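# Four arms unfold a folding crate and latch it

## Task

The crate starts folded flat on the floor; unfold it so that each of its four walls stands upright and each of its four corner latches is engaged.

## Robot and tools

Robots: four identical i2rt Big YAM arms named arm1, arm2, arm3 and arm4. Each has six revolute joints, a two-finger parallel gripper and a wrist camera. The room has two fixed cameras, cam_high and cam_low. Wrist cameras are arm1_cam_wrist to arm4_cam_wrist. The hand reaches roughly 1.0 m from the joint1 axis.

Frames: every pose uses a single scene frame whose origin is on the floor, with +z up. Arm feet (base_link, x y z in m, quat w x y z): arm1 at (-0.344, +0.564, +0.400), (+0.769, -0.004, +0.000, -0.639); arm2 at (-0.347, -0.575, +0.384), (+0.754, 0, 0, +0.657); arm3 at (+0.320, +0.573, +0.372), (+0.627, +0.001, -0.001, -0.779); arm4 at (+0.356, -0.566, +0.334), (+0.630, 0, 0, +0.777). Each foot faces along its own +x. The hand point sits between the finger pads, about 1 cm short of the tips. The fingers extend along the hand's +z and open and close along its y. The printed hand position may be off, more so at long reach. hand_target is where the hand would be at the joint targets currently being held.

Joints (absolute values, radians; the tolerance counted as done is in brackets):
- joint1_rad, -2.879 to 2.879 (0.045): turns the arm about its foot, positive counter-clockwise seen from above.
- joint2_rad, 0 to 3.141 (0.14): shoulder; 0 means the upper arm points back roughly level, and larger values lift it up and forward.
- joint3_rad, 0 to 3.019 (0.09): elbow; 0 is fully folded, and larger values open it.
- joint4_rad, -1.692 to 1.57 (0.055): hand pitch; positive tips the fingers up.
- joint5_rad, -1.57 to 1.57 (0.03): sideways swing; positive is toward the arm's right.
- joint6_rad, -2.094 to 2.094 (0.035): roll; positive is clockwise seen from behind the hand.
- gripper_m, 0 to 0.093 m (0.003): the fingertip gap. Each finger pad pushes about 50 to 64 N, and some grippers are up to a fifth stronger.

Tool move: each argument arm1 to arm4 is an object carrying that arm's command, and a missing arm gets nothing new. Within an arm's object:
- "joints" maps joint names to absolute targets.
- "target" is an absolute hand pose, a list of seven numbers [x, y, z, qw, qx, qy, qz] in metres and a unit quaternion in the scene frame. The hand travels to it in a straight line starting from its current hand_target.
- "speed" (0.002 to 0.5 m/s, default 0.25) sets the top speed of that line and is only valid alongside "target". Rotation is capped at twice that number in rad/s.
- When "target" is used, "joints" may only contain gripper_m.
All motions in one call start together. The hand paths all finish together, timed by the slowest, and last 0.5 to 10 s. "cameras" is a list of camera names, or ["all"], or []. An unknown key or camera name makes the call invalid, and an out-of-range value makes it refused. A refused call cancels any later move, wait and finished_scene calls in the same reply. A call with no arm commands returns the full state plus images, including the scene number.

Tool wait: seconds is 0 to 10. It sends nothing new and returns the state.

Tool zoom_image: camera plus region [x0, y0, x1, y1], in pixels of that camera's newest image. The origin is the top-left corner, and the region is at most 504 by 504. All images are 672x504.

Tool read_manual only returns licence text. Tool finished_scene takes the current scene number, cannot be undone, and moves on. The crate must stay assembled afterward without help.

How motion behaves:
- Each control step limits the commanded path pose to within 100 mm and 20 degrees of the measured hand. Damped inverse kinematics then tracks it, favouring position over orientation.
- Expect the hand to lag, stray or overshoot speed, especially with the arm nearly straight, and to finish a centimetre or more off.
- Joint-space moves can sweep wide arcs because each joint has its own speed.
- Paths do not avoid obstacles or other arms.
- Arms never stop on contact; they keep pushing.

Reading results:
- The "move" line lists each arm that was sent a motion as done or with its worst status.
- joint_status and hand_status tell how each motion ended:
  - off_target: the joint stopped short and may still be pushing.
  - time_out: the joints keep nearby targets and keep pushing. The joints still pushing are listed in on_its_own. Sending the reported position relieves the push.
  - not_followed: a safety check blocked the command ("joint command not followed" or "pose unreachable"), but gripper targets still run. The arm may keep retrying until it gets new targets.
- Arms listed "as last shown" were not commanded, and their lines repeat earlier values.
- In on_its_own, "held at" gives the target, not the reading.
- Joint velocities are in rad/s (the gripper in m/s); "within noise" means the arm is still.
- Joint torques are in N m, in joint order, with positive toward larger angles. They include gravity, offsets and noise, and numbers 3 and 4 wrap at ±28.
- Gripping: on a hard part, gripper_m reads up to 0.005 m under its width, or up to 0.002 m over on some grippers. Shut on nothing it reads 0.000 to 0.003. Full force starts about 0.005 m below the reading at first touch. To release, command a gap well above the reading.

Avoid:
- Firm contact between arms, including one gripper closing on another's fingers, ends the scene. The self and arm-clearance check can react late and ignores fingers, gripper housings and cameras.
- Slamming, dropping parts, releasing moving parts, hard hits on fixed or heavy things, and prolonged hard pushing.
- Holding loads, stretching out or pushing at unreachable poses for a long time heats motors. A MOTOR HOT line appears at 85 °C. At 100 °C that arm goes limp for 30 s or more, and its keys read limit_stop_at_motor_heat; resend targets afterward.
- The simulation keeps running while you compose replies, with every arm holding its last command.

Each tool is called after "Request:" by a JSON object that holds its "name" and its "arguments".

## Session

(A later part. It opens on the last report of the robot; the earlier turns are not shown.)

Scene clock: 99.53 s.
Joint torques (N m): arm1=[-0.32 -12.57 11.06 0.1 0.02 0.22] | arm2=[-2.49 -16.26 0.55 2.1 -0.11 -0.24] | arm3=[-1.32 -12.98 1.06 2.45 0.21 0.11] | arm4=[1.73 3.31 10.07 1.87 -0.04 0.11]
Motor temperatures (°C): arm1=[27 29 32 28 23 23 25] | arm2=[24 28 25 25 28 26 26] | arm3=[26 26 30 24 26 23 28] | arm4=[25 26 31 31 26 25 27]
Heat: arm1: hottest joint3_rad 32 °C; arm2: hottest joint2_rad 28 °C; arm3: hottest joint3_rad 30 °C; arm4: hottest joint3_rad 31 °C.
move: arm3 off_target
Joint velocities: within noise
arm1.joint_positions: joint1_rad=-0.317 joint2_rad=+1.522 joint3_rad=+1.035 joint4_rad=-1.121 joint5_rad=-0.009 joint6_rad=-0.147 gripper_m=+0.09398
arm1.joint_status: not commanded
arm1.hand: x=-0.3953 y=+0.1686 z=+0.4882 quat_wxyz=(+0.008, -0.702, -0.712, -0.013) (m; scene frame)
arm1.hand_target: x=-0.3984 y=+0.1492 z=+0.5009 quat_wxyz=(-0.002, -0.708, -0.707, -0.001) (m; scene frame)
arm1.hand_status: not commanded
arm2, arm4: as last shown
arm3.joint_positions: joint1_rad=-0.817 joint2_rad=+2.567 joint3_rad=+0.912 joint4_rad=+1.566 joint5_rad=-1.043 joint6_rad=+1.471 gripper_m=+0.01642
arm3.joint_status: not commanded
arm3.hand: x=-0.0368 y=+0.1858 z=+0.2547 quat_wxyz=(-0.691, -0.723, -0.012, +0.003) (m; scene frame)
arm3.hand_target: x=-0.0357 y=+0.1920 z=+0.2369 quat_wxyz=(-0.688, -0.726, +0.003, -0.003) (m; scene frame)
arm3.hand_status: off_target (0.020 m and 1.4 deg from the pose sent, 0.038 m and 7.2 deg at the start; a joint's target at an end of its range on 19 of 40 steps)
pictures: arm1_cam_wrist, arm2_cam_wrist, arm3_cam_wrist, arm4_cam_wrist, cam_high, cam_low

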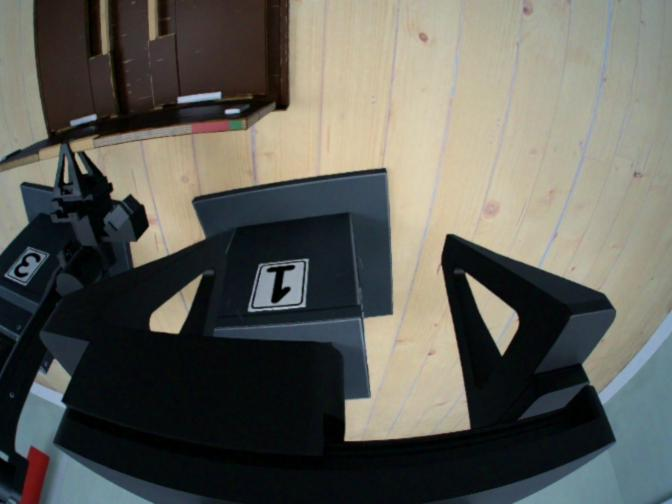

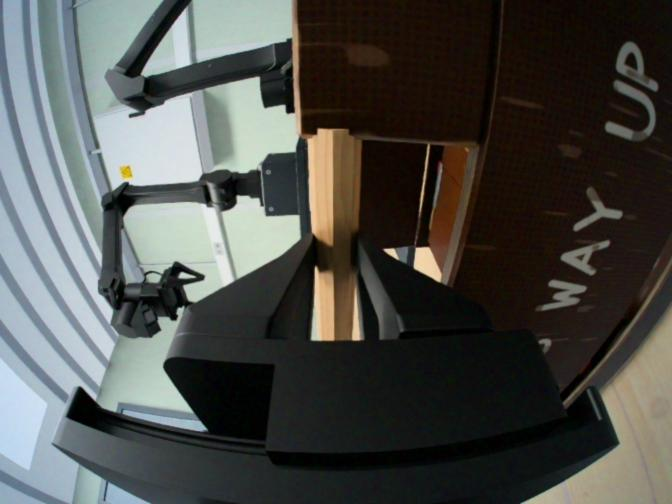

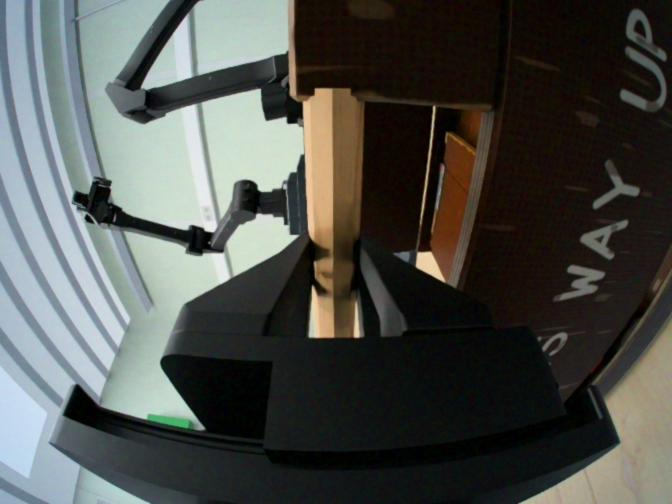

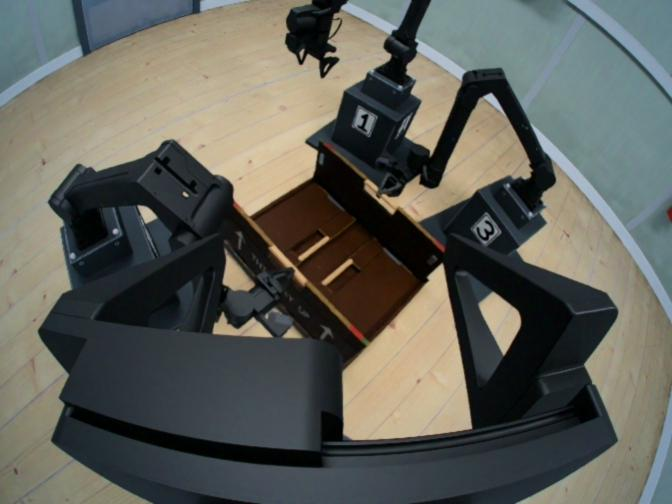

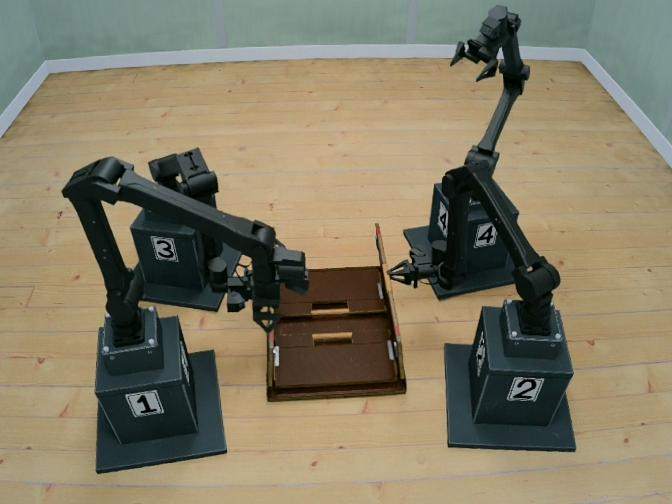

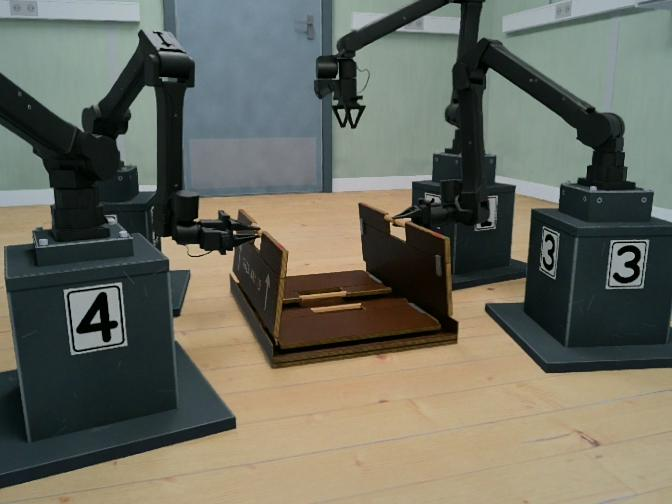

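Request:
{"name": "move", "arguments": {"arm4": {"target":[0.1,-0.08,0.42,0,0.7071,-0.7071,0],"speed":0.4,"joints":{"gripper_m":0.05}}}}

Request:
{"name": "move", "arguments": {"arm4": {"target":[0.03,-0.01,0.15,0,0.7071,-0.7071,0],"speed":0.25,"joints":{"gripper_m":0.036}}, "cameras": ["arm4_cam_wrist","cam_low","arm1_cam_wrist"]}}

Scene clock: 108.60 s.
Joint torques (N m): arm1=[-0.56 -12.75 11.26 0.23 0.1 0.15] | arm2=[-2.55 -16.21 0.57 2.09 -0.11 -0.24] | arm3=[-0.97 -12.45 1.01 2.51 0.22 0.1] | arm4=[1.49 -16.62 12.98 -0.58 -0.13 0.3]
Motor temperatures (°C): arm1=[27 29 33 28 23 23 25] | arm2=[24 28 24 25 28 26 26] | arm3=[26 26 30 24 26 23 28] | arm4=[25 26 31 31 26 25 27]
Heat: arm1: hottest joint3_rad 33 °C; arm2: hottest joint2_rad 28 °C; arm3: hottest joint3_rad 30 °C; arm4: hottest joint3_rad 31 °C.
move: arm4 off_target
Joint velocities: within noise
arm1, arm2: as last shown
arm3.joint_positions: joint1_rad=-0.817 joint2_rad=+2.567 joint3_rad=+0.912 joint4_rad=+1.568 joint5_rad=-1.043 joint6_rad=+1.471 gripper_m=+0.01642
arm3.joint_status: not commanded
arm3.hand: x=-0.0368 y=+0.1858 z=+0.2549 quat_wxyz=(-0.691, -0.722, -0.012, +0.004) (m; scene frame)
arm3.hand_target: x=-0.0357 y=+0.1919 z=+0.2371 quat_wxyz=(-0.688, -0.726, +0.003, -0.003) (m; scene frame)
arm3.hand_status: not commanded
arm4.joint_positions: joint1_rad=+0.274 joint2_rad=+1.844 joint3_rad=+1.432 joint4_rad=-1.189 joint5_rad=-0.007 joint6_rad=+0.469 gripper_m=+0.05007
arm4.joint_status: all done
arm4.hand: x=+0.1090 y=-0.0950 z=+0.4104 quat_wxyz=(+0.008, +0.711, -0.703, +0.013) (m; scene frame)
arm4.hand_target: x=+0.1037 y=-0.0808 z=+0.4181 quat_wxyz=(+0.006, +0.703, -0.711, +0.003) (m; scene frame)
arm4.hand_status: off_target (0.020 m and 1.9 deg from the pose sent, 0.588 m and 82.7 deg at the start)
pictures: none

Scene clock: 110.77 s.
Joint torques (N m): arm1=[-0.26 -12.98 11.28 0.29 0.11 0.21] | arm2=[-2.49 -16.26 0.55 2.1 -0.11 -0.23] | arm3=[-1.67 -11.81 1.03 2.52 0.18 0.11] | arm4=[2.08 -21.25 10.44 -0.13 0.03 0.29]
Motor temperatures (°C): arm1=[27 29 33 28 23 23 25] | arm2=[24 28 24 25 28 26 26] | arm3=[26 26 29 24 26 23 28] | arm4=[25 26 31 31 26 25 27]
Heat: arm1: hottest joint3_rad 33 °C; arm2: hottest joint2_rad 28 °C; arm3: hottest joint3_rad 29 °C; arm4: hottest joint3_rad 31 °C.
move: arm4 off_target
Joint velocities: within noise
arm1, arm2, arm3: as last shown
arm4.joint_positions: joint1_rad=+0.323 joint2_rad=+2.435 joint3_rad=+1.685 joint4_rad=-0.841 joint5_rad=-0.003 joint6_rad=+0.512 gripper_m=+0.03607
arm4.joint_status: all done
arm4.hand: x=+0.0379 y=-0.0239 z=+0.1510 quat_wxyz=(+0.004, +0.714, -0.700, +0.009) (m; scene frame)
arm4.hand_target: x=+0.0287 y=-0.0150 z=+0.1488 quat_wxyz=(+0.001, +0.709, -0.705, +0.001) (m; scene frame)
arm4.hand_status: off_target (0.016 m and 1.5 deg from the pose sent, 0.285 m and 1.9 deg at the start)
pictures: arm1_cam_wrist, arm4_cam_wrist, cam_low

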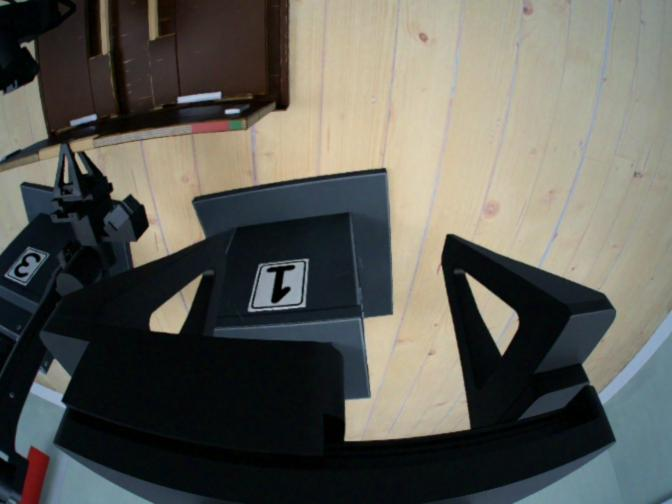

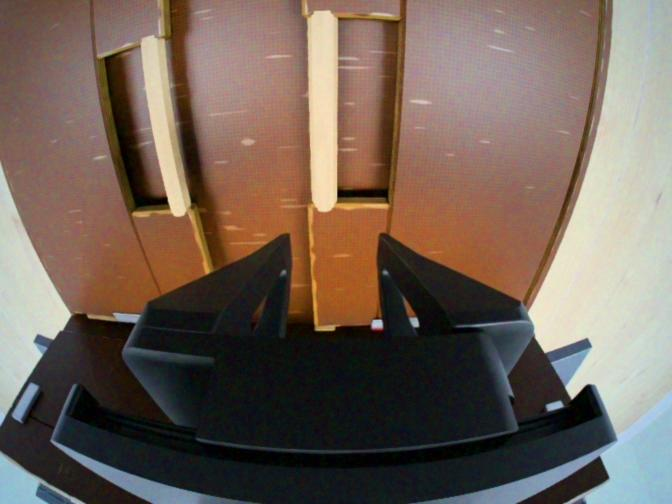

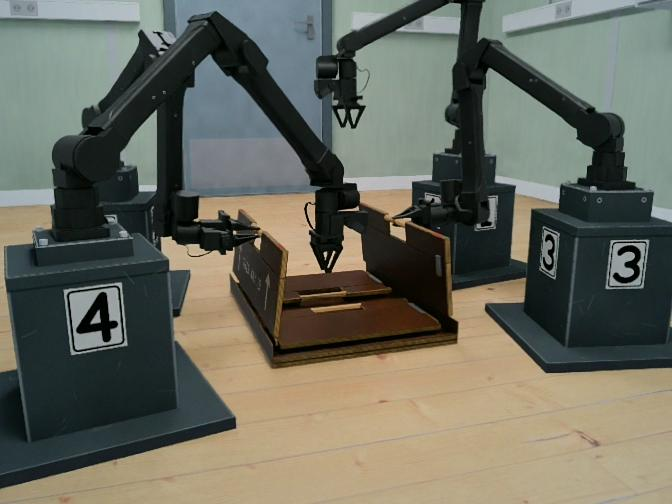

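Request:
{"name": "move", "arguments": {"arm4": {"target":[0.021,0.013,0.085,0,0.7071,-0.7071,0],"speed":0.15}, "cameras": ["arm4_cam_wrist"]}}

Scene clock: 113.57 s.
Joint torques (N m): arm1=[-0.09 -13.22 11.33 0.05 0.08 0.17] | arm2=[-2.49 -16.26 0.54 2.1 -0.11 -0.24] | arm3=[-1.32 -12.45 0.92 2.35 0.19 0.11] | arm4=[1.08 -22.53 10.41 -0.35 0.02 0.23]
Motor temperatures (°C): arm1=[27 29 33 28 23 23 25] | arm2=[24 28 24 25 28 26 26] | arm3=[26 26 29 24 26 23 28] | arm4=[25 26 31 31 26 25 27]
Heat: arm1: hottest joint3_rad 33 °C; arm2: hottest joint2_rad 28 °C; arm3: hottest joint3_rad 29 °C; arm4: hottest joint3_rad 31 °C.
move: arm4 done
Joint velocities: within noise
arm1, arm2, arm3: as last shown
arm4.joint_positions: joint1_rad=+0.315 joint2_rad=+2.610 joint3_rad=+1.857 joint4_rad=-0.825 joint5_rad=-0.001 joint6_rad=+0.512 gripper_m=+0.03607
arm4.joint_status: not commanded
arm4.hand: x=+0.0269 y=+0.0055 z=+0.0893 quat_wxyz=(+0.002, +0.711, -0.703, +0.003) (m; scene frame)
arm4.hand_target: x=+0.0257 y=+0.0152 z=+0.0853 quat_wxyz=(-0.001, +0.705, -0.710, -0.001) (m; scene frame)
arm4.hand_status: done (0.010 m and 0.7 deg from the pose sent, 0.077 m and 1.5 deg at the start)
pictures: arm4_cam_wrist

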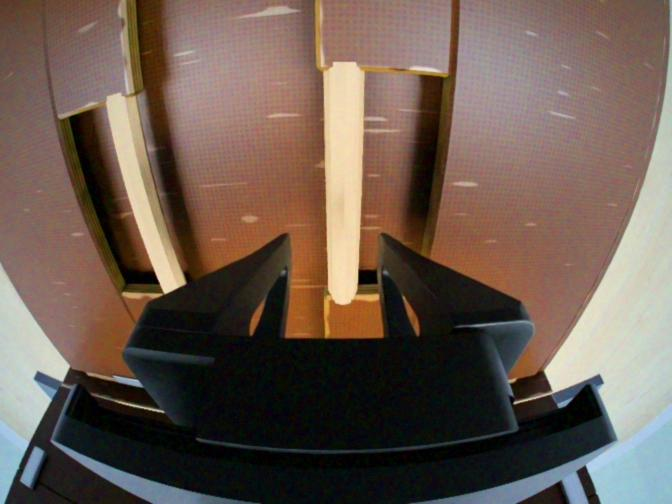

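Request:
{"name": "move", "arguments": {"arm4": {"target":[0.031,0.012,0.043,0,0.7071,-0.7071,0],"speed":0.08}, "cameras": ["arm4_cam_wrist","cam_low"]}}

Request:
{"name": "move", "arguments": {"arm4": {"joints":{"gripper_m":0.007}}, "cameras": ["arm4_cam_wrist"]}}

Scene clock: 116.33 s.
Joint torques (N m): arm1=[-0.21 -12.75 11.21 0.21 0.11 0.21] | arm2=[-2.55 -16.26 0.55 2.1 -0.11 -0.24] | arm3=[-1.14 -12.16 0.95 2.5 0.2 0.09] | arm4=[1.14 -22.53 10.09 0.28 0 0.11]
Motor temperatures (°C): arm1=[27 29 34 28 23 23 24] | arm2=[24 28 24 25 28 26 26] | arm3=[26 26 29 24 26 23 28] | arm4=[25 26 31 31 26 25 27]
Heat: arm1: hottest joint3_rad 34 °C; arm2: hottest joint2_rad 28 °C; arm3: hottest joint3_rad 29 °C; arm4: hottest joint3_rad 31 °C.
move: arm4 off_target
Joint velocities: within noise
arm1, arm2, arm3: as last shown
arm4.joint_positions: joint1_rad=+0.313 joint2_rad=+2.680 joint3_rad=+1.879 joint4_rad=-0.789 joint5_rad=-0.001 joint6_rad=+0.512 gripper_m=+0.03607
arm4.joint_status: not commanded
arm4.hand: x=+0.0315 y=-0.0007 z=+0.0502 quat_wxyz=(+0.003, +0.710, -0.704, +0.009) (m; scene frame)
arm4.hand_target: x=+0.0311 y=+0.0109 z=+0.0431 quat_wxyz=(+0.000, +0.707, -0.707, +0.000) (m; scene frame)
arm4.hand_status: off_target (0.015 m and 1.2 deg from the pose sent, 0.047 m and 0.7 deg at the start)
pictures: arm4_cam_wrist, cam_low

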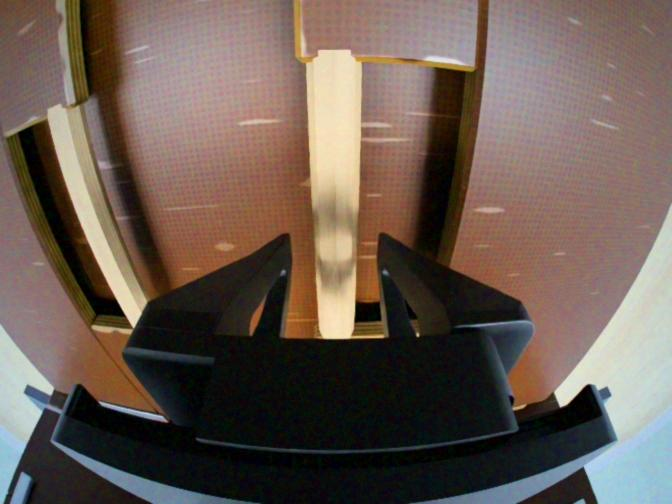

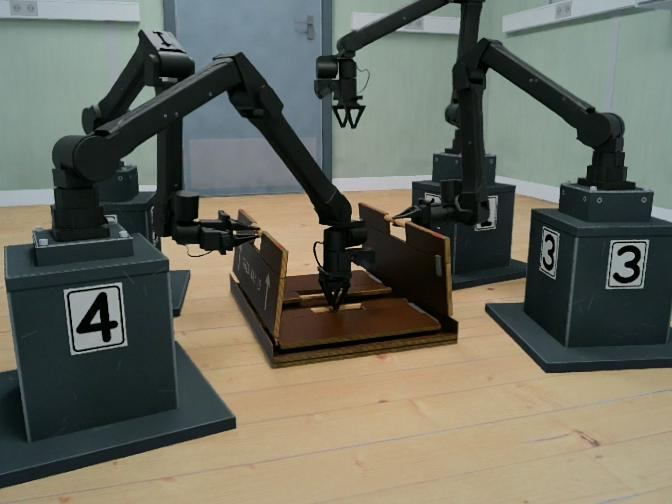

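Scene clock: 116.93 s.
Joint torques (N m): arm1=[-0.15 -12.75 11.14 0.21 0.07 0.21] | arm2=[-2.49 -16.26 0.57 2.1 -0.11 -0.24] | arm3=[-0.62 -11.99 0.96 2.51 0.23 0.11] | arm4=[1.14 -22.3 10.09 0.28 -0.03 0.11]
Motor temperatures (°C): arm1=[27 29 34 28 23 23 24] | arm2=[24 28 24 25 28 26 26] | arm3=[26 26 29 24 26 23 28] | arm4=[25 26 31 31 26 25 27]
Heat: arm1: hottest joint3_rad 34 °C; arm2: hottest joint2_rad 28 °C; arm3: hottest joint3_rad 29 °C; arm4: hottest joint3_rad 31 °C.
move: arm4 off_target
Joint velocities: within noise
arm1, arm2, arm3: as last shown
arm4.joint_positions: joint1_rad=+0.313 joint2_rad=+2.680 joint3_rad=+1.879 joint4_rad=-0.789 joint5_rad=+0.000 joint6_rad=+0.512 gripper_m=+0.01168
arm4.joint_status: gripper_m off_target (ended at +0.01171, target +0.00700)
arm4.hand: x=+0.0318 y=-0.0006 z=+0.0502 quat_wxyz=(+0.002, +0.710, -0.704, +0.009) (m; scene frame)
arm4.hand_target: x=+0.0311 y=+0.0110 z=+0.0431 quat_wxyz=(+0.000, +0.707, -0.707, +0.000) (m; scene frame)
arm4.hand_status: not commanded
pictures: arm4_cam_wrist

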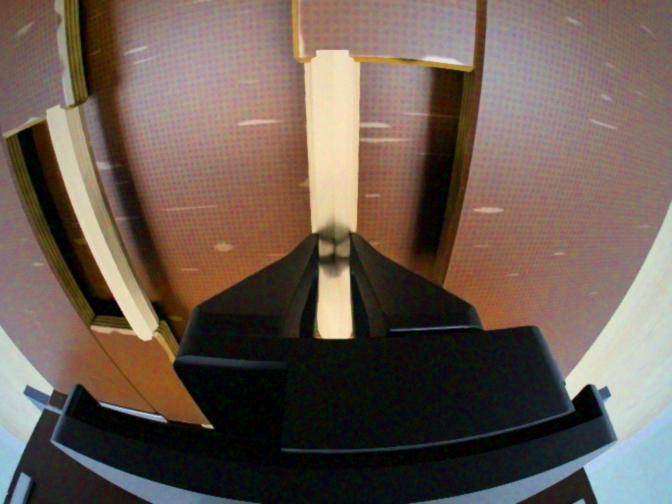

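Request:
{"name": "move", "arguments": {"arm4": {"joints":{"gripper_m":0.036}}}}

Request:
{"name": "move", "arguments": {"arm4": {"target":[0.031,0.012,0.026,0,0.7071,-0.7071,0],"speed":0.06}}}

Request:
{"name": "move", "arguments": {"arm4": {"joints":{"gripper_m":0.007}}, "cameras": ["arm4_cam_wrist"]}}

Scene clock: 118.47 s.
Joint torques (N m): arm1=[-0.79 -13.1 11.1 0.13 0.09 0.2] | arm2=[-2.61 -16.26 0.57 2.09 -0.11 -0.24] | arm3=[-1.32 -12.04 0.92 2.54 0.2 0.08] | arm4=[1.14 -22.3 10.07 0.29 -0.03 0.11]
Motor temperatures (°C): arm1=[27 29 34 28 23 23 24] | arm2=[24 27 24 25 28 26 26] | arm3=[26 26 29 24 26 23 28] | arm4=[25 26 31 31 26 25 27]
Heat: arm1: hottest joint3_rad 34 °C; arm2: hottest joint5_rad 28 °C; arm3: hottest joint3_rad 29 °C; arm4: hottest joint3_rad 31 °C.
move: arm4 done
Joint velocities: within noise
arm1, arm2, arm3: as last shown
arm4.joint_positions: joint1_rad=+0.313 joint2_rad=+2.680 joint3_rad=+1.879 joint4_rad=-0.789 joint5_rad=-0.001 joint6_rad=+0.512 gripper_m=+0.03587
arm4.joint_status: all done
arm4.hand: x=+0.0315 y=-0.0007 z=+0.0502 quat_wxyz=(+0.003, +0.710, -0.704, +0.009) (m; scene frame)
arm4.hand_target: x=+0.0308 y=+0.0108 z=+0.0431 quat_wxyz=(+0.000, +0.707, -0.707, +0.000) (m; scene frame)
arm4.hand_status: not commanded
pictures: none

Scene clock: 119.90 s.
Joint torques (N m): arm1=[-0.44 -12.92 11.18 0.16 0.08 0.22] | arm2=[-2.49 -16.26 0.54 2.1 -0.11 -0.24] | arm3=[-1.14 -12.22 0.95 2.43 0.2 0.1] | arm4=[1.08 -22.01 10.1 0.25 0 0.1]
Motor temperatures (°C): arm1=[27 29 34 28 23 23 24] | arm2=[24 27 24 25 28 26 26] | arm3=[26 26 29 24 26 23 28] | arm4=[25 27 31 31 26 25 27]
Heat: arm1: hottest joint3_rad 34 °C; arm2: hottest joint5_rad 28 °C; arm3: hottest joint3_rad 29 °C; arm4: hottest joint3_rad 31 °C.
move: arm4 off_target
Joint velocities: within noise
arm1, arm3: as last shown
arm2.joint_positions: joint1_rad=-0.918 joint2_rad=+2.621 joint3_rad=+0.923 joint4_rad=+1.532 joint5_rad=-1.102 joint6_rad=+1.430 gripper_m=+0.01627
arm2.joint_status: not commanded
arm2.hand: x=-0.0004 y=-0.2001 z=+0.2403 quat_wxyz=(+0.021, +0.017, -0.733, -0.680) (m; scene frame)
arm2.hand_target: x=+0.0059 y=-0.2116 z=+0.2365 quat_wxyz=(+0.008, +0.012, -0.732, -0.681) (m; scene frame)
arm2.hand_status: not commanded
arm4.joint_positions: joint1_rad=+0.313 joint2_rad=+2.711 joint3_rad=+1.902 joint4_rad=-0.776 joint5_rad=-0.001 joint6_rad=+0.512 gripper_m=+0.03595
arm4.joint_status: not commanded
arm4.hand: x=+0.0305 y=+0.0012 z=+0.0368 quat_wxyz=(+0.003, +0.710, -0.704, +0.007) (m; scene frame)
arm4.hand_target: x=+0.0314 y=+0.0109 z=+0.0267 quat_wxyz=(+0.000, +0.707, -0.707, +0.000) (m; scene frame)
arm4.hand_status: off_target (0.015 m and 1.0 deg from the pose sent, 0.027 m and 1.2 deg at the start)
pictures: none

Scene clock: 120.43 s.
Joint torques (N m): arm1=[-0.32 -12.75 11.26 0.14 0.08 0.23] | arm2=[-2.49 -16.32 0.55 2.09 -0.11 -0.24] | arm3=[-1.2 -12.51 0.87 2.54 0.17 0.07] | arm4=[1.2 -22.01 10.09 0.24 -0.07 0.11]
Motor temperatures (°C): arm1=[27 29 34 28 23 23 24] | arm2=[24 27 24 25 27 26 26] | arm3=[26 26 29 24 26 23 28] | arm4=[25 27 31 31 26 25 27]
Heat: arm1: hottest joint3_rad 34 °C; arm2: hottest joint2_rad 27 °C; arm3: hottest joint3_rad 29 °C; arm4: hottest joint3_rad 31 °C.
move: arm4 off_target
Joint velocities: within noise
arm1.joint_positions: joint1_rad=-0.317 joint2_rad=+1.522 joint3_rad=+1.035 joint4_rad=-1.121 joint5_rad=-0.009 joint6_rad=-0.147 gripper_m=+0.09398
arm1.joint_status: not commanded
arm1.hand: x=-0.3953 y=+0.1686 z=+0.4882 quat_wxyz=(+0.008, -0.702, -0.712, -0.013) (m; scene frame)
arm1.hand_target: x=-0.3984 y=+0.1492 z=+0.5009 quat_wxyz=(-0.002, -0.708, -0.707, -0.001) (m; scene frame)
arm1.hand_status: not commanded
arm2, arm3: as last shown
arm4.joint_positions: joint1_rad=+0.313 joint2_rad=+2.711 joint3_rad=+1.902 joint4_rad=-0.776 joint5_rad=+0.010 joint6_rad=+0.512 gripper_m=+0.01659
arm4.joint_status: gripper_m off_target (ended at +0.01662, target +0.00700)
arm4.hand: x=+0.0321 y=+0.0021 z=+0.0368 quat_wxyz=(-0.003, +0.710, -0.704, +0.008) (m; scene frame)
arm4.hand_target: x=+0.0324 y=+0.0115 z=+0.0267 quat_wxyz=(-0.004, +0.707, -0.707, +0.001) (m; scene frame)
arm4.hand_status: not commanded
pictures: arm4_cam_wrist

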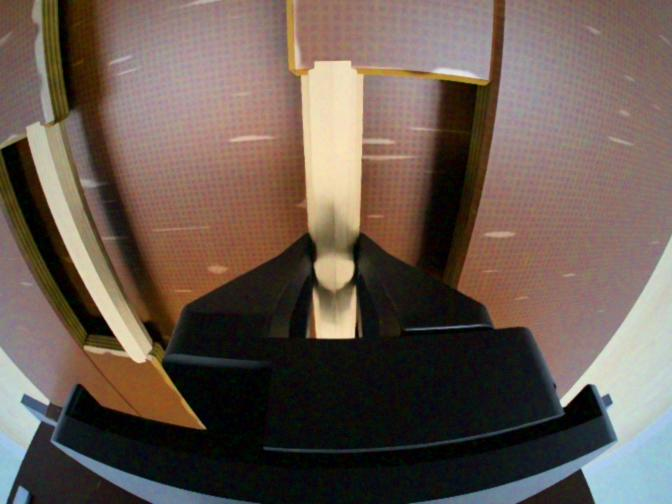

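Request:
{"name": "move", "arguments": {"arm4": {"target":[0.043,0.012,0.1,0.123,0.696,-0.696,-0.123],"speed":0.12}, "cameras": ["cam_low"]}}

Request:
{"name": "move", "arguments": {"arm4": {"target":[0.073,0.012,0.152,0.242,0.664,-0.664,-0.242],"speed":0.12}, "cameras": ["cam_low","cam_high","arm4_cam_wrist"]}}

Scene clock: 125.80 s.
Joint torques (N m): arm1=[-0.5 -12.92 11.04 0.16 0.07 0.25] | arm2=[-2.14 -16.32 0.54 2 -0.11 -0.24] | arm3=[-1.49 -12.63 1.01 2.59 0.19 0.06] | arm4=[0.67 -27.81 5.11 -0.43 -1.19 0.02]
Motor temperatures (°C): arm1=[27 29 34 28 23 23 24] | arm2=[24 27 24 25 27 26 26] | arm3=[26 26 29 24 26 23 28] | arm4=[25 27 31 31 26 25 27]
Heat: arm1: hottest joint3_rad 34 °C; arm2: hottest joint2_rad 27 °C; arm3: hottest joint3_rad 29 °C; arm4: hottest joint3_rad 31 °C.
move: arm4 off_target
Joint velocities: within noise
arm1: as last shown
arm2.joint_positions: joint1_rad=-0.922 joint2_rad=+2.621 joint3_rad=+0.920 joint4_rad=+1.535 joint5_rad=-1.107 joint6_rad=+1.430 gripper_m=+0.01627
arm2.joint_status: not commanded
arm2.hand: x=-0.0004 y=-0.2023 z=+0.2405 quat_wxyz=(+0.021, +0.017, -0.733, -0.680) (m; scene frame)
arm2.hand_target: x=+0.0041 y=-0.2122 z=+0.2364 quat_wxyz=(+0.010, +0.013, -0.732, -0.681) (m; scene frame)
arm2.hand_status: not commanded
arm3.joint_positions: joint1_rad=-0.817 joint2_rad=+2.567 joint3_rad=+0.912 joint4_rad=+1.568 joint5_rad=-1.043 joint6_rad=+1.471 gripper_m=+0.01642
arm3.joint_status: not commanded
arm3.hand: x=-0.0368 y=+0.1858 z=+0.2549 quat_wxyz=(-0.691, -0.722, -0.012, +0.004) (m; scene frame)
arm3.hand_target: x=-0.0357 y=+0.1919 z=+0.2371 quat_wxyz=(-0.688, -0.726, +0.003, -0.002) (m; scene frame)
arm3.hand_status: not commanded
arm4.joint_positions: joint1_rad=+0.229 joint2_rad=+2.590 joint3_rad=+1.695 joint4_rad=-0.540 joint5_rad=-0.293 joint6_rad=+0.443 gripper_m=+0.01654
arm4.joint_status: not commanded
arm4.hand: x=+0.0354 y=+0.0028 z=+0.0691 quat_wxyz=(+0.114, +0.703, -0.693, -0.112) (m; scene frame)
arm4.hand_target: x=+0.0363 y=+0.0115 z=+0.0978 quat_wxyz=(+0.122, +0.699, -0.693, -0.127) (m; scene frame)
arm4.hand_status: off_target (0.033 m and 1.8 deg from the pose sent, 0.065 m and 20.9 deg at the start)
pictures: cam_low

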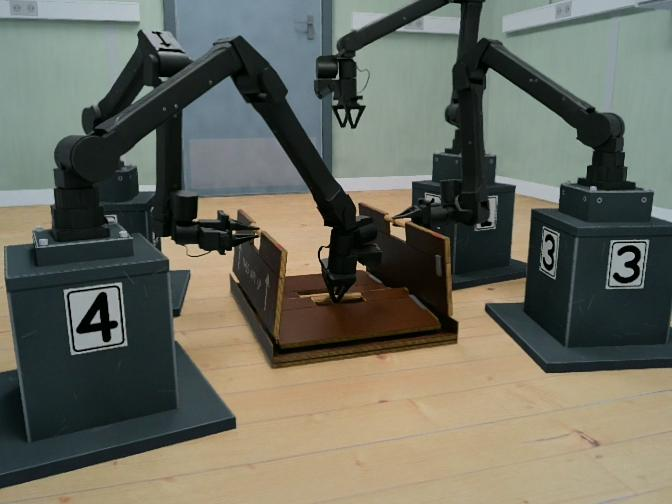

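Scene clock: 127.83 s.
Joint torques (N m): arm1=[-0.67 -12.57 11.1 0.13 0.05 0.23] | arm2=[-0.26 -16.21 0.51 1.85 0.01 -0.23] | arm3=[-1.61 -11.99 0.9 2.15 0.66 0.02] | arm4=[-2.61 -32.79 2.33 -1.94 -2.68 -0.1]
Motor temperatures (°C): arm1=[27 29 34 28 23 23 24] | arm2=[24 27 24 25 27 26 26] | arm3=[26 26 29 24 26 23 28] | arm4=[25 28 31 31 27 25 27]
Heat: arm1: hottest joint3_rad 34 °C; arm2: hottest joint2_rad 27 °C; arm3: hottest joint3_rad 29 °C; arm4: hottest joint3_rad 31 °C.
move: arm4 off_target
Joint velocities: within noise
arm1: as last shown
arm2.joint_positions: joint1_rad=-0.953 joint2_rad=+2.621 joint3_rad=+0.915 joint4_rad=+1.539 joint5_rad=-1.112 joint6_rad=+1.430 gripper_m=+0.01627
arm2.joint_status: not commanded
arm2.hand: x=+0.0085 y=-0.2139 z=+0.2409 quat_wxyz=(+0.012, +0.007, -0.732, -0.681) (m; scene frame)
arm2.hand_target: x=+0.0062 y=-0.2169 z=+0.2364 quat_wxyz=(+0.008, +0.008, -0.733, -0.680) (m; scene frame)
arm2.hand_status: not commanded
arm3.joint_positions: joint1_rad=-0.801 joint2_rad=+2.570 joint3_rad=+0.912 joint4_rad=+1.577 joint5_rad=-1.057 joint6_rad=+1.477 gripper_m=+0.01643
arm3.joint_status: not commanded
arm3.hand: x=-0.0273 y=+0.1802 z=+0.2551 quat_wxyz=(-0.693, -0.721, -0.023, -0.007) (m; scene frame)
arm3.hand_target: x=-0.0313 y=+0.1883 z=+0.2366 quat_wxyz=(-0.687, -0.726, -0.001, -0.007) (m; scene frame)
arm3.hand_status: not commanded
arm4.joint_positions: joint1_rad=+0.143 joint2_rad=+2.578 joint3_rad=+1.572 joint4_rad=-0.351 joint5_rad=-0.596 joint6_rad=+0.389 gripper_m=+0.01611
arm4.joint_status: not commanded
arm4.hand: x=+0.0484 y=-0.0091 z=+0.0743 quat_wxyz=(+0.226, +0.682, -0.663, -0.211) (m; scene frame)
arm4.hand_target: x=+0.0689 y=+0.0142 z=+0.1430 quat_wxyz=(+0.240, +0.664, -0.664, -0.244) (m; scene frame)
arm4.hand_status: off_target (0.084 m and 4.5 deg from the pose sent, 0.092 m and 21.6 deg at the start)
pictures: arm4_cam_wrist, cam_high, cam_low

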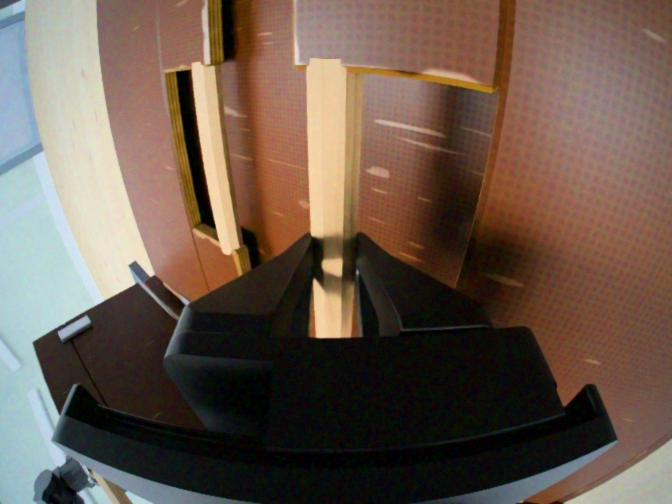

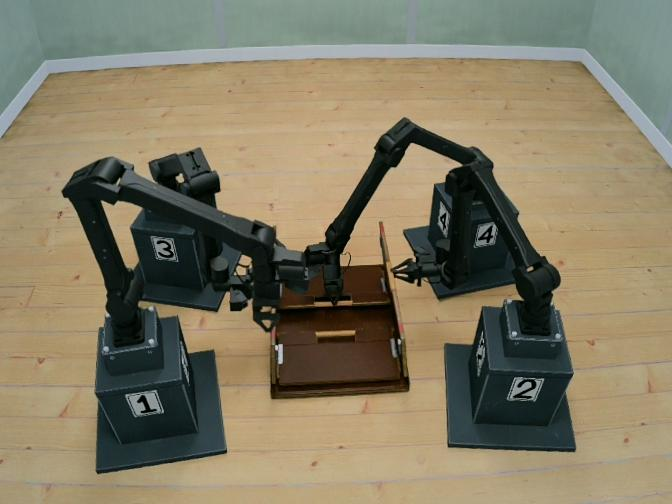

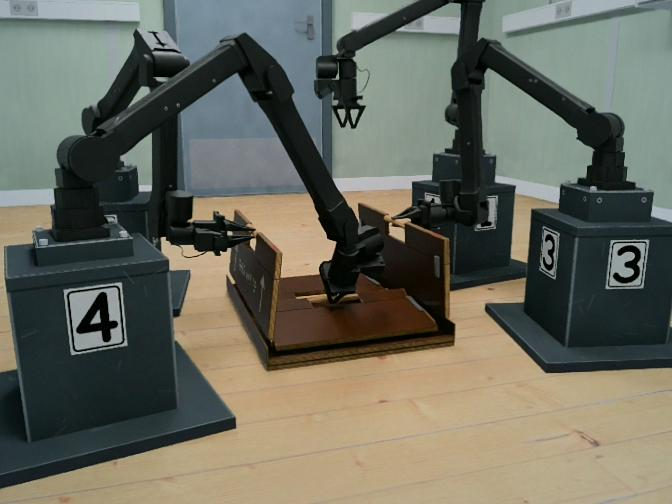

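Request:
{"name": "move", "arguments": {"arm4": {"target":[0.034,0.011,0.035,0,0.7071,-0.7071,0],"speed":0.1}}}

Request:
{"name": "move", "arguments": {"arm2": {"target":[0.007,-0.245,0.24,0,0,0.7071,0.7071],"speed":0.05}, "arm3": {"target":[-0.034,0.225,0.24,0.7071,0.7071,0,0],"speed":0.05}, "cameras": ["all"]}}

Request:
{"name": "zoom_image", "arguments": {"camera": "cam_low", "region": [220, 190, 470, 380]}}

Request:
{"name": "zoom_image", "arguments": {"camera": "cam_high", "region": [250, 210, 420, 410]}}

Scene clock: 136.27 s.
Joint torques (N m): arm1=[-0.44 -13.33 11.17 0.17 0.1 0.18] | arm2=[-0.5 -16.62 0.54 1.85 -0.1 -0.24] | arm3=[-1.73 -12.22 0.94 2.18 0.69 -0.02] | arm4=[1.9 -21.48 11.56 0.05 0.71 0.29]
Motor temperatures (°C): arm1=[27 29 35 28 23 23 24] | arm2=[24 28 24 25 27 26 26] | arm3=[26 26 28 24 26 23 28] | arm4=[25 29 30 31 29 25 27]
Heat: arm1: hottest joint3_rad 35 °C; arm2: hottest joint2_rad 28 °C; arm3: hottest joint3_rad 28 °C; arm4: hottest joint4_rad 31 °C.
move: arm4 off_target
Joint velocities: within noise
arm1, arm3: as last shown
arm2.joint_positions: joint1_rad=-0.941 joint2_rad=+2.625 joint3_rad=+0.924 joint4_rad=+1.539 joint5_rad=-1.101 joint6_rad=+1.430 gripper_m=+0.01627
arm2.joint_status: not commanded
arm2.hand: x=+0.0080 y=-0.2084 z=+0.2394 quat_wxyz=(+0.011, +0.010, -0.732, -0.681) (m; scene frame)
arm2.hand_target: x=+0.0068 y=-0.2115 z=+0.2366 quat_wxyz=(+0.006, +0.012, -0.732, -0.681) (m; scene frame)
arm2.hand_status: not commanded
arm4.joint_positions: joint1_rad=+0.298 joint2_rad=+2.684 joint3_rad=+1.854 joint4_rad=-0.781 joint5_rad=-0.032 joint6_rad=+0.490 gripper_m=+0.01622
arm4.joint_status: not commanded
arm4.hand: x=+0.0415 y=-0.0091 z=+0.0421 quat_wxyz=(+0.021, +0.712, -0.702, +0.014) (m; scene frame)
arm4.hand_target: x=+0.0350 y=+0.0075 z=+0.0364 quat_wxyz=(+0.006, +0.707, -0.707, +0.003) (m; scene frame)
arm4.hand_status: off_target (0.023 m and 3.0 deg from the pose sent, 0.046 m and 36.1 deg at the start)
pictures: none

Scene clock: 137.67 s.
Joint torques (N m): arm1=[0.56 -13.63 11.36 0.23 0.07 0.22] | arm2=[-1.14 -16.91 -0.46 1.36 -0.11 -0.31] | arm3=[-5.07 -13.74 -1.29 1.99 0 -0.32] | arm4=[1.9 -21.6 11.58 0.03 0.71 0.29]
Motor temperatures (°C): arm1=[27 29 35 28 23 23 24] | arm2=[24 28 24 25 27 26 26] | arm3=[26 26 28 24 26 23 28] | arm4=[25 30 31 31 29 25 27]
Heat: arm1: hottest joint3_rad 35 °C; arm2: hottest joint2_rad 28 °C; arm3: hottest joint3_rad 28 °C; arm4: hottest joint3_rad 31 °C.
move: arm2 off_target; arm3 off_target
Joint velocities: within noise
arm1, arm4: as last shown
arm2.joint_positions: joint1_rad=-1.010 joint2_rad=+2.621 joint3_rad=+0.893 joint4_rad=+1.552 joint5_rad=-1.181 joint6_rad=+1.413 gripper_m=+0.01584
arm2.joint_status: not commanded
arm2.hand: x=+0.0089 y=-0.2380 z=+0.2426 quat_wxyz=(+0.015, +0.013, -0.730, -0.683) (m; scene frame)
arm2.hand_target: x=+0.0074 y=-0.2449 z=+0.2405 quat_wxyz=(+0.010, +0.011, -0.732, -0.681) (m; scene frame)
arm2.hand_status: off_target (0.008 m and 4.4 deg from the pose sent, 0.037 m and 4.5 deg at the start; a joint's target at an end of its range on 42 of 42 steps)
arm3.joint_positions: joint1_rad=-0.834 joint2_rad=+2.570 joint3_rad=+0.906 joint4_rad=+1.582 joint5_rad=-1.117 joint6_rad=+1.467 gripper_m=+0.01643
arm3.joint_status: not commanded
arm3.hand: x=-0.0280 y=+0.1937 z=+0.2558 quat_wxyz=(-0.694, -0.719, -0.034, -0.014) (m; scene frame)
arm3.hand_target: x=-0.0380 y=+0.2213 z=+0.2422 quat_wxyz=(-0.687, -0.727, -0.008, +0.000) (m; scene frame)
arm3.hand_status: off_target (0.036 m and 4.7 deg from the pose sent, 0.048 m and 3.5 deg at the start; a joint's target at an end of its range on 42 of 42 steps)
pictures: arm1_cam_wrist, arm2_cam_wrist, arm3_cam_wrist, arm4_cam_wrist, cam_high, cam_low

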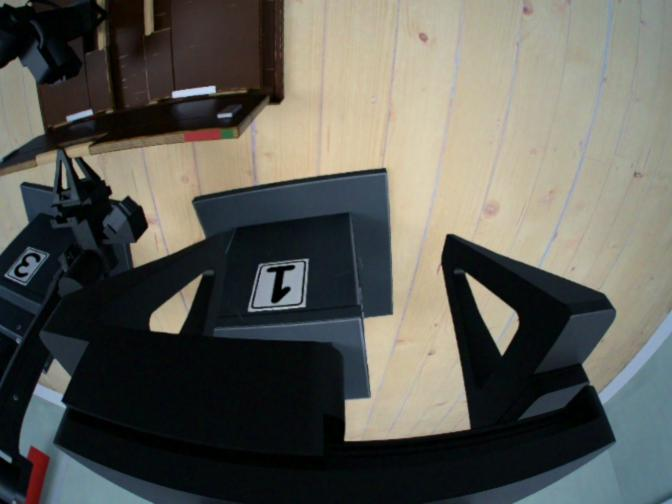

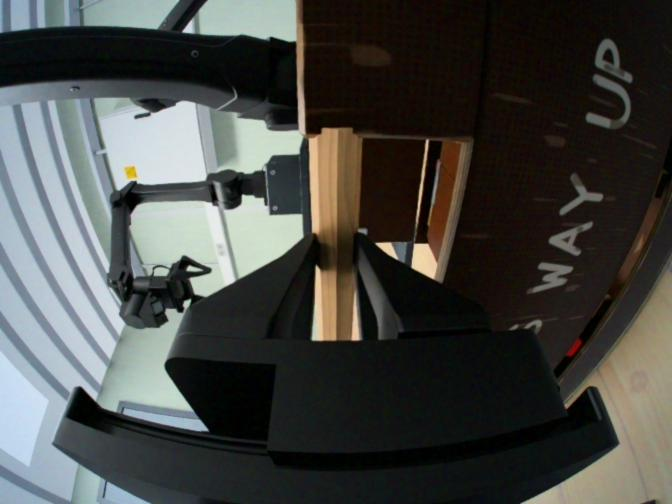

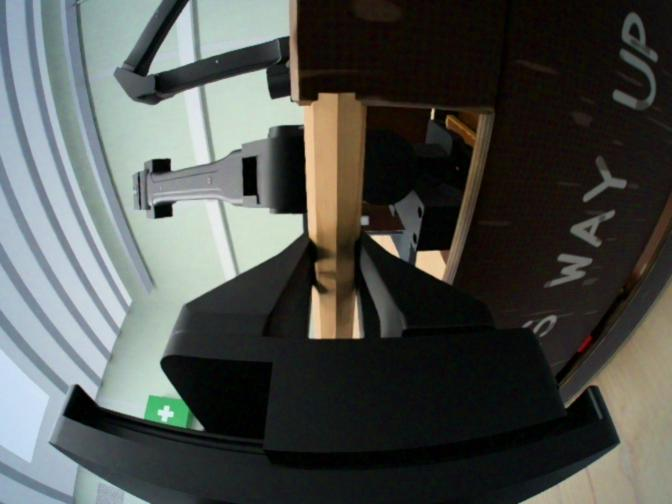

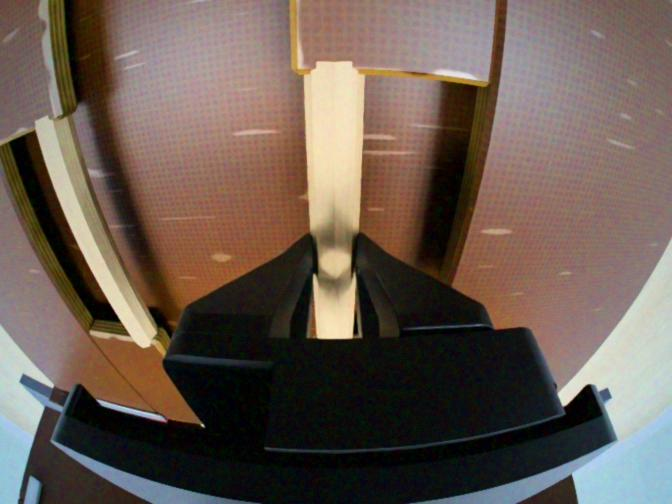

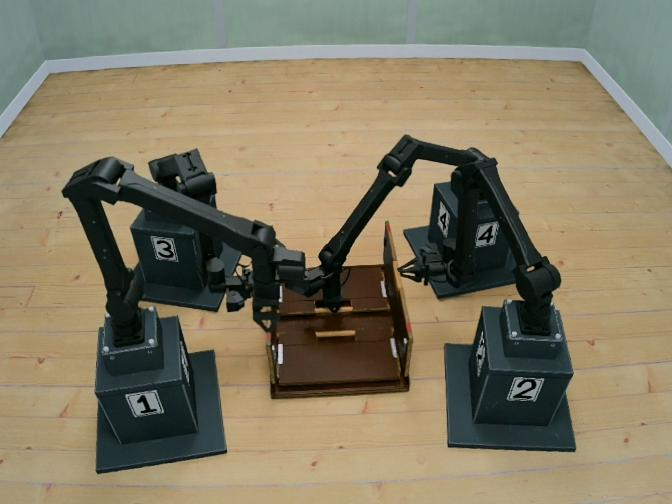

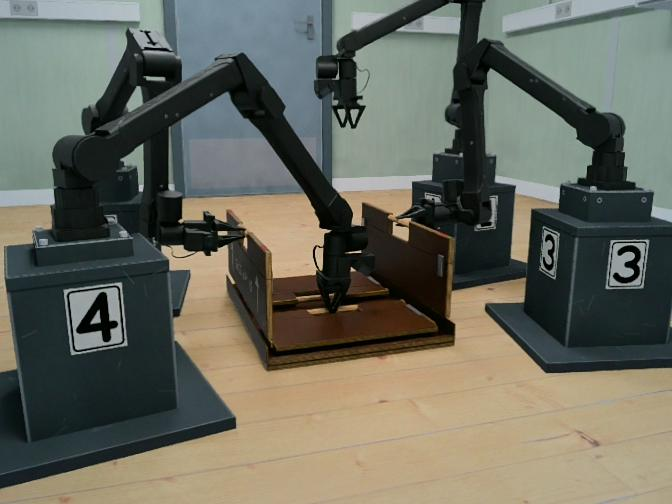

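Scaled by 2.016 from the camera's 672x504 image, which has a finer 960x720 frame.

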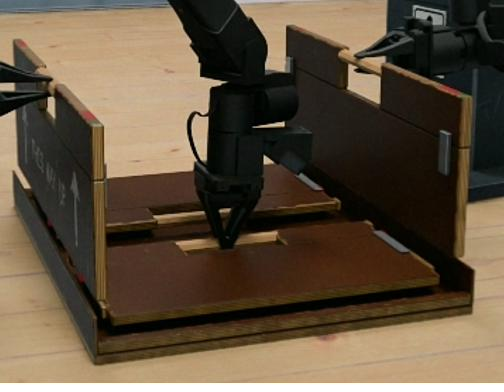

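Scaled by 2.520 from the camera's 672x504 image, which has a finer 960x720 frame.

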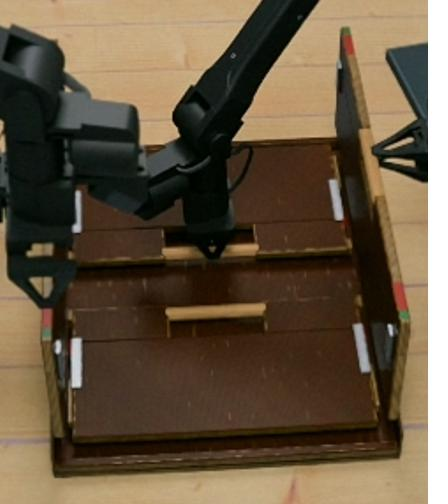

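Request:
{"name": "move", "arguments": {"arm4": {"target":[0.051,0.004,0.1,0.123,0.696,-0.696,-0.123],"speed":0.08}, "cameras": ["cam_low","arm4_cam_wrist","cam_high"]}}

Request:
{"name": "zoom_image", "arguments": {"camera": "cam_low", "region": [220, 190, 470, 380]}}

Request:
{"name": "zoom_image", "arguments": {"camera": "cam_high", "region": [250, 210, 420, 410]}}

Scene clock: 142.57 s.
Joint torques (N m): arm1=[-0.09 -12.69 11.34 0.25 0.07 0.2] | arm2=[-1.2 -16.85 -0.44 1.36 -0.11 -0.34] | arm3=[-5.83 -13.68 -1.43 1.83 -0.01 -0.31] | arm4=[0.38 -24.47 6.24 1.18 -0.75 0.01]
Motor temperatures (°C): arm1=[27 29 35 28 23 23 24] | arm2=[24 27 24 25 27 26 26] | arm3=[26 26 28 24 26 23 28] | arm4=[25 30 31 30 28 25 27]
Heat: arm1: hottest joint3_rad 35 °C; arm2: hottest joint2_rad 27 °C; arm3: hottest joint3_rad 28 °C; arm4: hottest joint3_rad 31 °C.
move: arm4 off_target
Joint velocities: within noise
arm1, arm2, arm3: as last shown
arm2.joint_positions: joint1_rad=-1.010 joint2_rad=+2.621 joint3_rad=+0.893 joint4_rad=+1.552 joint5_rad=-1.181 joint6_rad=+1.413 gripper_m=+0.01583
arm4.joint_positions: joint1_rad=+0.217 joint2_rad=+2.533 joint3_rad=+1.635 joint4_rad=-0.566 joint5_rad=-0.297 joint6_rad=+0.432 gripper_m=+0.01619
arm4.joint_status: not commanded
arm4.hand: x=+0.0485 y=-0.0086 z=+0.0878 quat_wxyz=(+0.120, +0.701, -0.695, -0.101) (m; scene frame)
arm4.hand_target: x=+0.0517 y=+0.0052 z=+0.0994 quat_wxyz=(+0.119, +0.697, -0.696, -0.122) (m; scene frame)
arm4.hand_status: off_target (0.018 m and 2.6 deg from the pose sent, 0.060 m and 19.7 deg at the start)
pictures: arm4_cam_wrist, cam_high, cam_low

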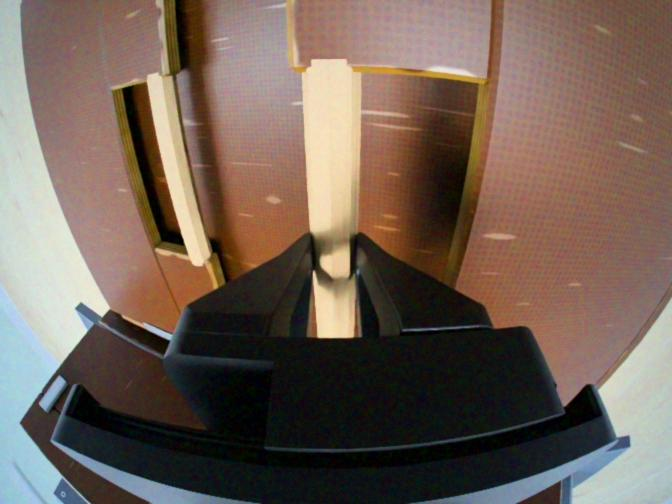

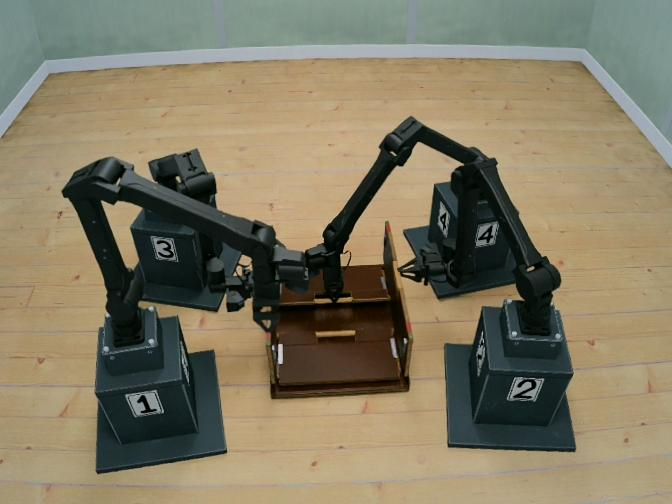

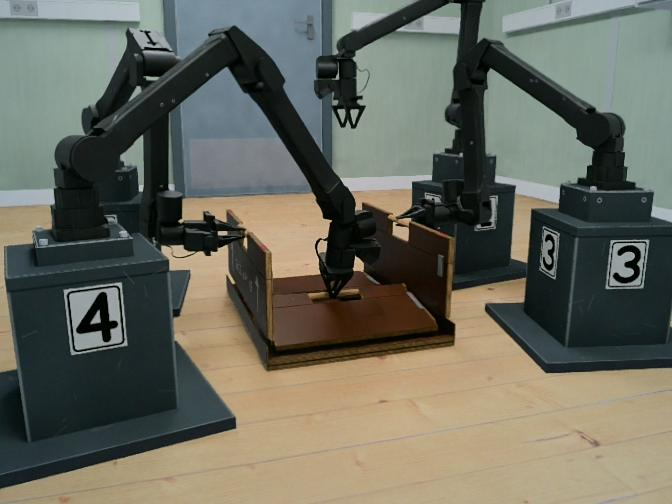

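Scaled by 2.016 from the camera's 672x504 image, which has a finer 960x720 frame.

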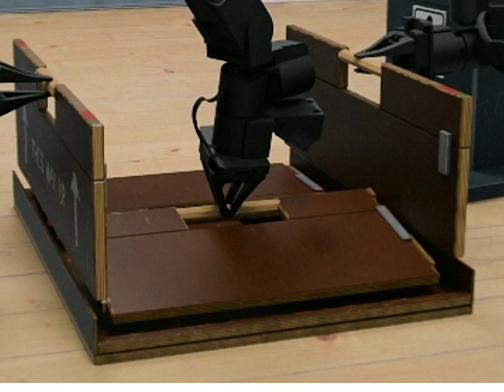

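Scaled by 2.520 from the camera's 672x504 image, which has a finer 960x720 frame.

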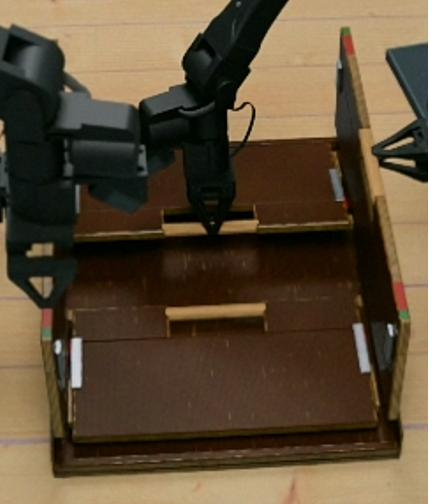

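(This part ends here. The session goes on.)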